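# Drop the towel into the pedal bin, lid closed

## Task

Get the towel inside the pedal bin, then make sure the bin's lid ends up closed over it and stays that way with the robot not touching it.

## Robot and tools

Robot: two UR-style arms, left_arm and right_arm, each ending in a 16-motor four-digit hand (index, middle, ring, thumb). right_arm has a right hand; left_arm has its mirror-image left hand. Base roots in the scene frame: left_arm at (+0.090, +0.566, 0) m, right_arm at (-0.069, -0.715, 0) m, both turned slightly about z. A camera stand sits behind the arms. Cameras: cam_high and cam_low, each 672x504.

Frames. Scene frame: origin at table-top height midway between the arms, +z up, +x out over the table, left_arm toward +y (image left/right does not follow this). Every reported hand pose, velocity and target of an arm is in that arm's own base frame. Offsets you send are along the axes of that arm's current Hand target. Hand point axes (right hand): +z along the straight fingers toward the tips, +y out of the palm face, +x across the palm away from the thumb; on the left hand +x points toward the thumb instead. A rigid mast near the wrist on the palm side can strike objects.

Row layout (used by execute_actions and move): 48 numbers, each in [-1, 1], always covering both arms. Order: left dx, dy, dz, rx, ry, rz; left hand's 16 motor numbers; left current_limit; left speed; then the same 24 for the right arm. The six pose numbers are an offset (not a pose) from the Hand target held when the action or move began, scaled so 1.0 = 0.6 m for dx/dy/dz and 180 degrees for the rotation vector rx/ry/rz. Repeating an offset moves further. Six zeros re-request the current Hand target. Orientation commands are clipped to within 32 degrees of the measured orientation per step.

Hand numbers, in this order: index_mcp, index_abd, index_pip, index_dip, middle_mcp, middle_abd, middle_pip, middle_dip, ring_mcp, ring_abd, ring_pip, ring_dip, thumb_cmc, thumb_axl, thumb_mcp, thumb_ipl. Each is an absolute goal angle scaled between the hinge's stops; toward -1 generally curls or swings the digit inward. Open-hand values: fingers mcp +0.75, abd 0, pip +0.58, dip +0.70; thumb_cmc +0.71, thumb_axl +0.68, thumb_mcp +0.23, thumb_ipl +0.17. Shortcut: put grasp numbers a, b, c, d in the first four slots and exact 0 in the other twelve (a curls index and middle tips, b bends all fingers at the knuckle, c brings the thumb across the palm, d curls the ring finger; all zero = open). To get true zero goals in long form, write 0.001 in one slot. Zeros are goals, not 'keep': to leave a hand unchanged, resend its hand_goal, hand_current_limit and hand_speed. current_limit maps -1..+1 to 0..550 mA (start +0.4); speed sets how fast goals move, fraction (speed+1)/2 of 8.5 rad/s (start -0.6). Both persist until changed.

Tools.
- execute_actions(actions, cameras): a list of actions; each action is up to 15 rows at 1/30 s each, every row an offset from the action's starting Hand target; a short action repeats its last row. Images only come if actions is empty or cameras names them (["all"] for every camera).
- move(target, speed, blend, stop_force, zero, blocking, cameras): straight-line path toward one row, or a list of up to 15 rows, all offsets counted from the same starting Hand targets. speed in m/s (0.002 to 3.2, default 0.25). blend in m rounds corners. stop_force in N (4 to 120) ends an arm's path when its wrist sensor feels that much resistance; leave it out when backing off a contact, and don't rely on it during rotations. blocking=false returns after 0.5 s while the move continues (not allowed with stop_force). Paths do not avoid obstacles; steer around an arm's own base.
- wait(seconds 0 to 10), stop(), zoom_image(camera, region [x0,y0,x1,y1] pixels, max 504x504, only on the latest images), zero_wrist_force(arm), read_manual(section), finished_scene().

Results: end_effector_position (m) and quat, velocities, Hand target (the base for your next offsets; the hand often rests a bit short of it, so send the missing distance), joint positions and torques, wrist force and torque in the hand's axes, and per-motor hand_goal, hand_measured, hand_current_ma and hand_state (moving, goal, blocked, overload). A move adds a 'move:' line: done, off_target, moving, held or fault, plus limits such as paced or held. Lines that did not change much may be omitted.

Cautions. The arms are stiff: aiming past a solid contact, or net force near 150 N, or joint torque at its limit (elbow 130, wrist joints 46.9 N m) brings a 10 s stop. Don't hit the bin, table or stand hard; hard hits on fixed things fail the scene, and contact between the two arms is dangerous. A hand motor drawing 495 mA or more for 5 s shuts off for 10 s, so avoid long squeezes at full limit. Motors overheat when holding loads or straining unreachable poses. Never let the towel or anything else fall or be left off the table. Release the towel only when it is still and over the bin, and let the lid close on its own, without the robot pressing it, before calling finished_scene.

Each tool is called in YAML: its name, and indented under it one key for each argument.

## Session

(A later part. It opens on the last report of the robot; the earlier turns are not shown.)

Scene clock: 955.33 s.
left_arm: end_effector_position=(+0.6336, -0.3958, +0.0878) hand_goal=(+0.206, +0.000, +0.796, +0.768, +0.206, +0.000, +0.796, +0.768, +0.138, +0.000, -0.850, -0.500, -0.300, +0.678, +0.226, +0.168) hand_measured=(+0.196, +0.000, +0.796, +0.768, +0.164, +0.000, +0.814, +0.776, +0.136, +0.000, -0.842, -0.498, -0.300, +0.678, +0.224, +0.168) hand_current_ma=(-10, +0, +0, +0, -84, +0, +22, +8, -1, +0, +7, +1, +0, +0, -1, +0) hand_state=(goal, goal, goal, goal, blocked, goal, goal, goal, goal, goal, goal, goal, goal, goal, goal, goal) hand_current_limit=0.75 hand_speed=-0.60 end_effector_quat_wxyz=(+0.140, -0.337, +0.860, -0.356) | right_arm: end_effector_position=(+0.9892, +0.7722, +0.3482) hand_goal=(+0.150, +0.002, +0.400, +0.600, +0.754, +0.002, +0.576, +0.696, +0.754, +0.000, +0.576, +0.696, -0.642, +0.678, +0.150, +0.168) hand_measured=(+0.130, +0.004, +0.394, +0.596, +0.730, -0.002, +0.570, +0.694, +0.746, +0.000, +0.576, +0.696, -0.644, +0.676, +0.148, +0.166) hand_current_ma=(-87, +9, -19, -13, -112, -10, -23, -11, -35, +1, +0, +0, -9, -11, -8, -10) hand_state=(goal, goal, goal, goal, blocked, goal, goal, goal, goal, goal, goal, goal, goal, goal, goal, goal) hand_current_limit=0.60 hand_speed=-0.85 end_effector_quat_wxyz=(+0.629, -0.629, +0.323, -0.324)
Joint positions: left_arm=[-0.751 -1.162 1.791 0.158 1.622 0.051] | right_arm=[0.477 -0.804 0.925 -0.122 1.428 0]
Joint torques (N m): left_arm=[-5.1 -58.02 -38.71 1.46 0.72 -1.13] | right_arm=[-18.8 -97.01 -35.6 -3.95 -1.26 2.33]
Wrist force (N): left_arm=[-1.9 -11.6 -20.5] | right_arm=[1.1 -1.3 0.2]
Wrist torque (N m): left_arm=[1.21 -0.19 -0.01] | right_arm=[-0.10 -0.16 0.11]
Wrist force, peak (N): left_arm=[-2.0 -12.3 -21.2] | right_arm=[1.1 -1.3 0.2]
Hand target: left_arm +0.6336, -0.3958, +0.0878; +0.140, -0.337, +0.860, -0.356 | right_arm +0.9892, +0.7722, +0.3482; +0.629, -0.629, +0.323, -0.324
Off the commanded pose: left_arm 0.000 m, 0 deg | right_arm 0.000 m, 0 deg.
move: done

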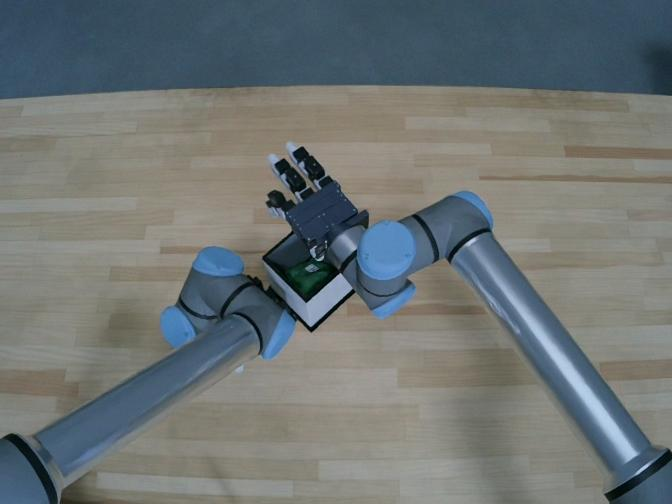

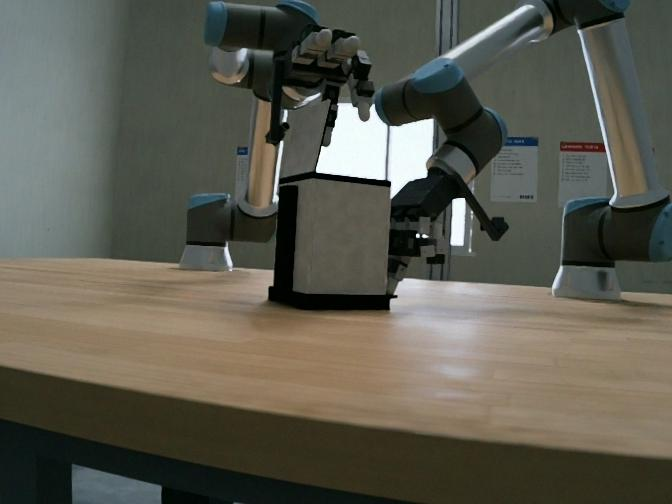

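move:
  target:
    - [0, 0, 0, 0, 0, 0, 0.205, 0, 0.796, 0.768, 0.205, 0, 0.796, 0.768, 0.137, 0, -0.85, -0.5, -0.3, 0.678, 0.226, 0.168, 0.75, -0.6, 0, -0.1667, 0, 0, 0, 0, 0.15, 0.001, 0.4, 0.6, 0.754, 0.001, 0.576, 0.696, 0.754, 0, 0.576, 0.696, -0.643, 0.677, 0.15, 0.168, 0.6, -0.85]
    - [0, 0, 0, 0, 0, 0, 0.205, 0, 0.796, 0.768, 0.205, 0, 0.796, 0.768, 0.137, 0, -0.85, -0.5, -0.3, 0.678, 0.226, 0.168, 0.75, -0.6, 0.065, -0.1667, -0.4617, 0, 0, 0, 0.15, 0.001, 0.4, 0.6, 0.754, 0.001, 0.576, 0.696, 0.754, 0, 0.576, 0.696, -0.643, 0.677, 0.15, 0.168, 0.6, -0.85]
  speed: [0.12, 0.2]
  blend: [0.03, 0]

move:
  target: [0, -0.065, -0.065, 0, 0, 0, 0.205, 0, 0.796, 0.768, 0.205, 0, 0.796, 0.768, 0.137, 0, -0.85, -0.5, -0.3, 0.678, 0.226, 0.168, 0.75, -0.6, 0, 0, 0, 0, 0, 0, 0.15, 0.001, 0.4, 0.6, 0.754, 0.001, 0.576, 0.696, 0.754, 0, 0.576, 0.696, -0.643, 0.677, 0.15, 0.168, 0.6, -0.85]
  speed: 0.025
  cameras: ["all"]

Scene clock: 967.87 s.
left_arm: end_effector_position=(+0.6336, -0.3958, +0.0878) hand_goal=(+0.206, +0.000, +0.796, +0.768, +0.206, +0.000, +0.796, +0.768, +0.138, +0.000, -0.850, -0.500, -0.300, +0.678, +0.226, +0.168) hand_measured=(+0.196, +0.000, +0.796, +0.768, +0.164, +0.000, +0.814, +0.776, +0.136, +0.000, -0.842, -0.498, -0.300, +0.678, +0.224, +0.168) hand_current_ma=(-10, +0, +0, +0, -84, +0, +22, +8, -1, +0, +7, +1, +0, +0, -1, +0) hand_state=(goal, goal, goal, goal, blocked, goal, goal, goal, goal, goal, goal, goal, goal, goal, goal, goal) hand_current_limit=0.75 hand_speed=-0.60 end_effector_quat_wxyz=(+0.140, -0.337, +0.860, -0.356) | right_arm: end_effector_position=(+0.7864, +0.5794, +0.4480) hand_goal=(+0.150, +0.002, +0.400, +0.600, +0.754, +0.002, +0.576, +0.696, +0.754, +0.000, +0.576, +0.696, -0.642, +0.678, +0.150, +0.168) hand_measured=(+0.132, +0.004, +0.394, +0.596, +0.730, -0.002, +0.570, +0.694, +0.746, +0.000, +0.576, +0.696, -0.644, +0.676, +0.148, +0.166) hand_current_ma=(-80, +9, -19, -13, -109, -10, -23, -11, -36, +1, +0, +0, -9, -11, -6, -10) hand_state=(goal, goal, goal, goal, blocked, goal, goal, goal, goal, goal, goal, goal, goal, goal, goal, goal) hand_current_limit=0.60 hand_speed=-0.85 end_effector_quat_wxyz=(+0.629, -0.629, +0.323, -0.324)
Joint positions: left_arm=[-0.751 -1.162 1.791 0.158 1.622 0.051] | right_arm=[0.368 -1.322 1.537 -0.216 1.319 0]
Joint torques (N m): left_arm=[-4.6 -58.86 -39.54 1.73 0.93 -1.4] | right_arm=[-17.97 -93.31 -35.32 -4.28 -2.15 2.81]
Wrist force (N): left_arm=[-1.9 -12.1 -21.1] | right_arm=[0.4 -1.0 0.3]
Wrist torque (N m): left_arm=[1.20 -0.19 -0.03] | right_arm=[-0.03 -0.09 -0.10]
Wrist force, peak (N): left_arm=[-1.7 -12.2 -21.3] | right_arm=[0.9 -1.9 0.7]
Hand target: left_arm +0.6336, -0.3958, +0.0878; +0.140, -0.337, +0.860, -0.356 | right_arm +0.7864, +0.5794, +0.4480; +0.629, -0.629, +0.323, -0.324
Off the commanded pose: left_arm 0.000 m, 0 deg | right_arm 0.000 m, 0 deg.
move: done

Scene clock: 970.40 s.
left_arm: end_effector_position=(+0.6336, -0.3958, +0.1429) hand_goal=(+0.206, +0.000, +0.796, +0.768, +0.206, +0.000, +0.796, +0.768, +0.138, +0.000, -0.850, -0.500, -0.300, +0.678, +0.226, +0.168) hand_measured=(+0.206, +0.000, +0.798, +0.768, +0.206, +0.000, +0.798, +0.772, +0.136, +0.000, -0.842, -0.498, -0.300, +0.678, +0.224, +0.168) hand_current_ma=(+0, +0, +1, +0, +0, +0, +1, +2, -1, +0, +7, +1, +0, +0, -1, +0) hand_state=(goal, goal, goal, goal, goal, goal, goal, goal, goal, goal, goal, goal, goal, goal, goal, goal) hand_current_limit=0.75 hand_speed=-0.60 end_effector_quat_wxyz=(+0.140, -0.337, +0.860, -0.356) | right_arm: end_effector_position=(+0.7864, +0.5794, +0.4480) hand_goal=(+0.150, +0.002, +0.400, +0.600, +0.754, +0.002, +0.576, +0.696, +0.754, +0.000, +0.576, +0.696, -0.642, +0.678, +0.150, +0.168) hand_measured=(+0.132, +0.004, +0.394, +0.596, +0.730, -0.002, +0.570, +0.694, +0.746, +0.000, +0.576, +0.696, -0.644, +0.676, +0.148, +0.166) hand_current_ma=(-80, +9, -19, -13, -109, -10, -23, -11, -36, +1, +0, +0, -9, -11, -6, -10) hand_state=(goal, goal, goal, goal, blocked, goal, goal, goal, goal, goal, goal, goal, goal, goal, goal, goal) hand_current_limit=0.60 hand_speed=-0.85 end_effector_quat_wxyz=(+0.629, -0.629, +0.323, -0.324)
Joint positions: left_arm=[-0.751 -1.213 1.75 0.249 1.622 0.051] | right_arm=[0.368 -1.323 1.537 -0.216 1.319 0]
Joint torques (N m): left_arm=[1.69 -80.36 -49.59 3.27 1.07 0.08] | right_arm=[-16.45 -92.68 -35.59 -4.15 -2.06 3.16]
Wrist force (N): left_arm=[-1.8 -0.2 -0.3] | right_arm=[0.6 -0.9 0.1]
Wrist torque (N m): left_arm=[0.15 0.20 -0.24] | right_arm=[-0.01 -0.11 -0.08]
Wrist force, peak (N): left_arm=[-2.2 -11.6 -20.5] | right_arm=[1.1 -1.3 0.8]
Hand target: left_arm +0.6336, -0.3958, +0.1429; +0.140, -0.337, +0.860, -0.356 | right_arm +0.7864, +0.5794, +0.4480; +0.629, -0.629, +0.323, -0.324
Off the commanded pose: left_arm 0.000 m, 0 deg | right_arm 0.000 m, 0 deg.
move: done

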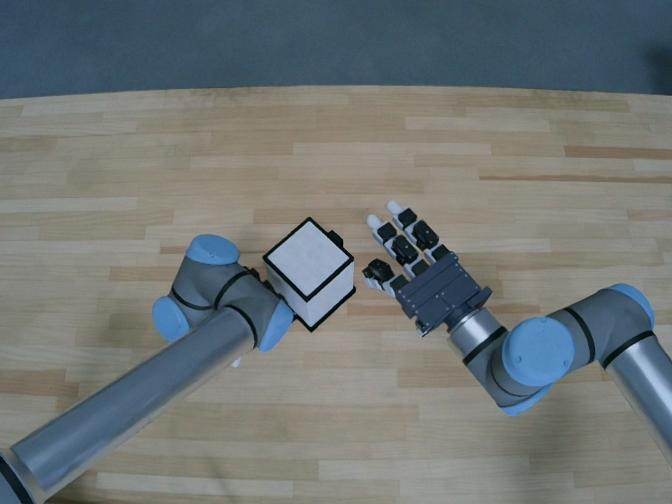

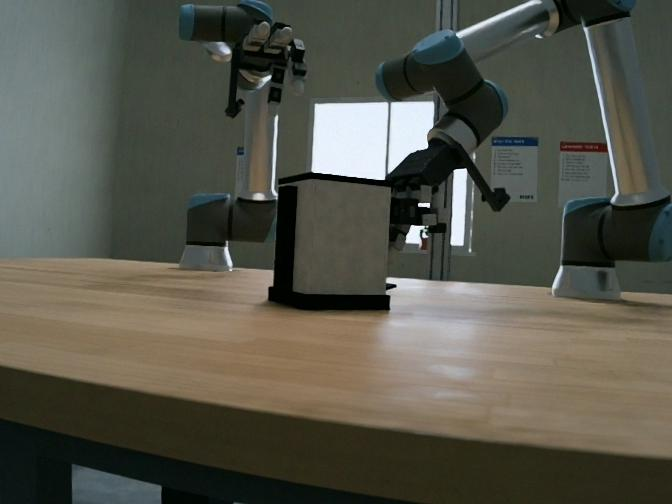

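finished_scene:

The scene is finished: the task was done.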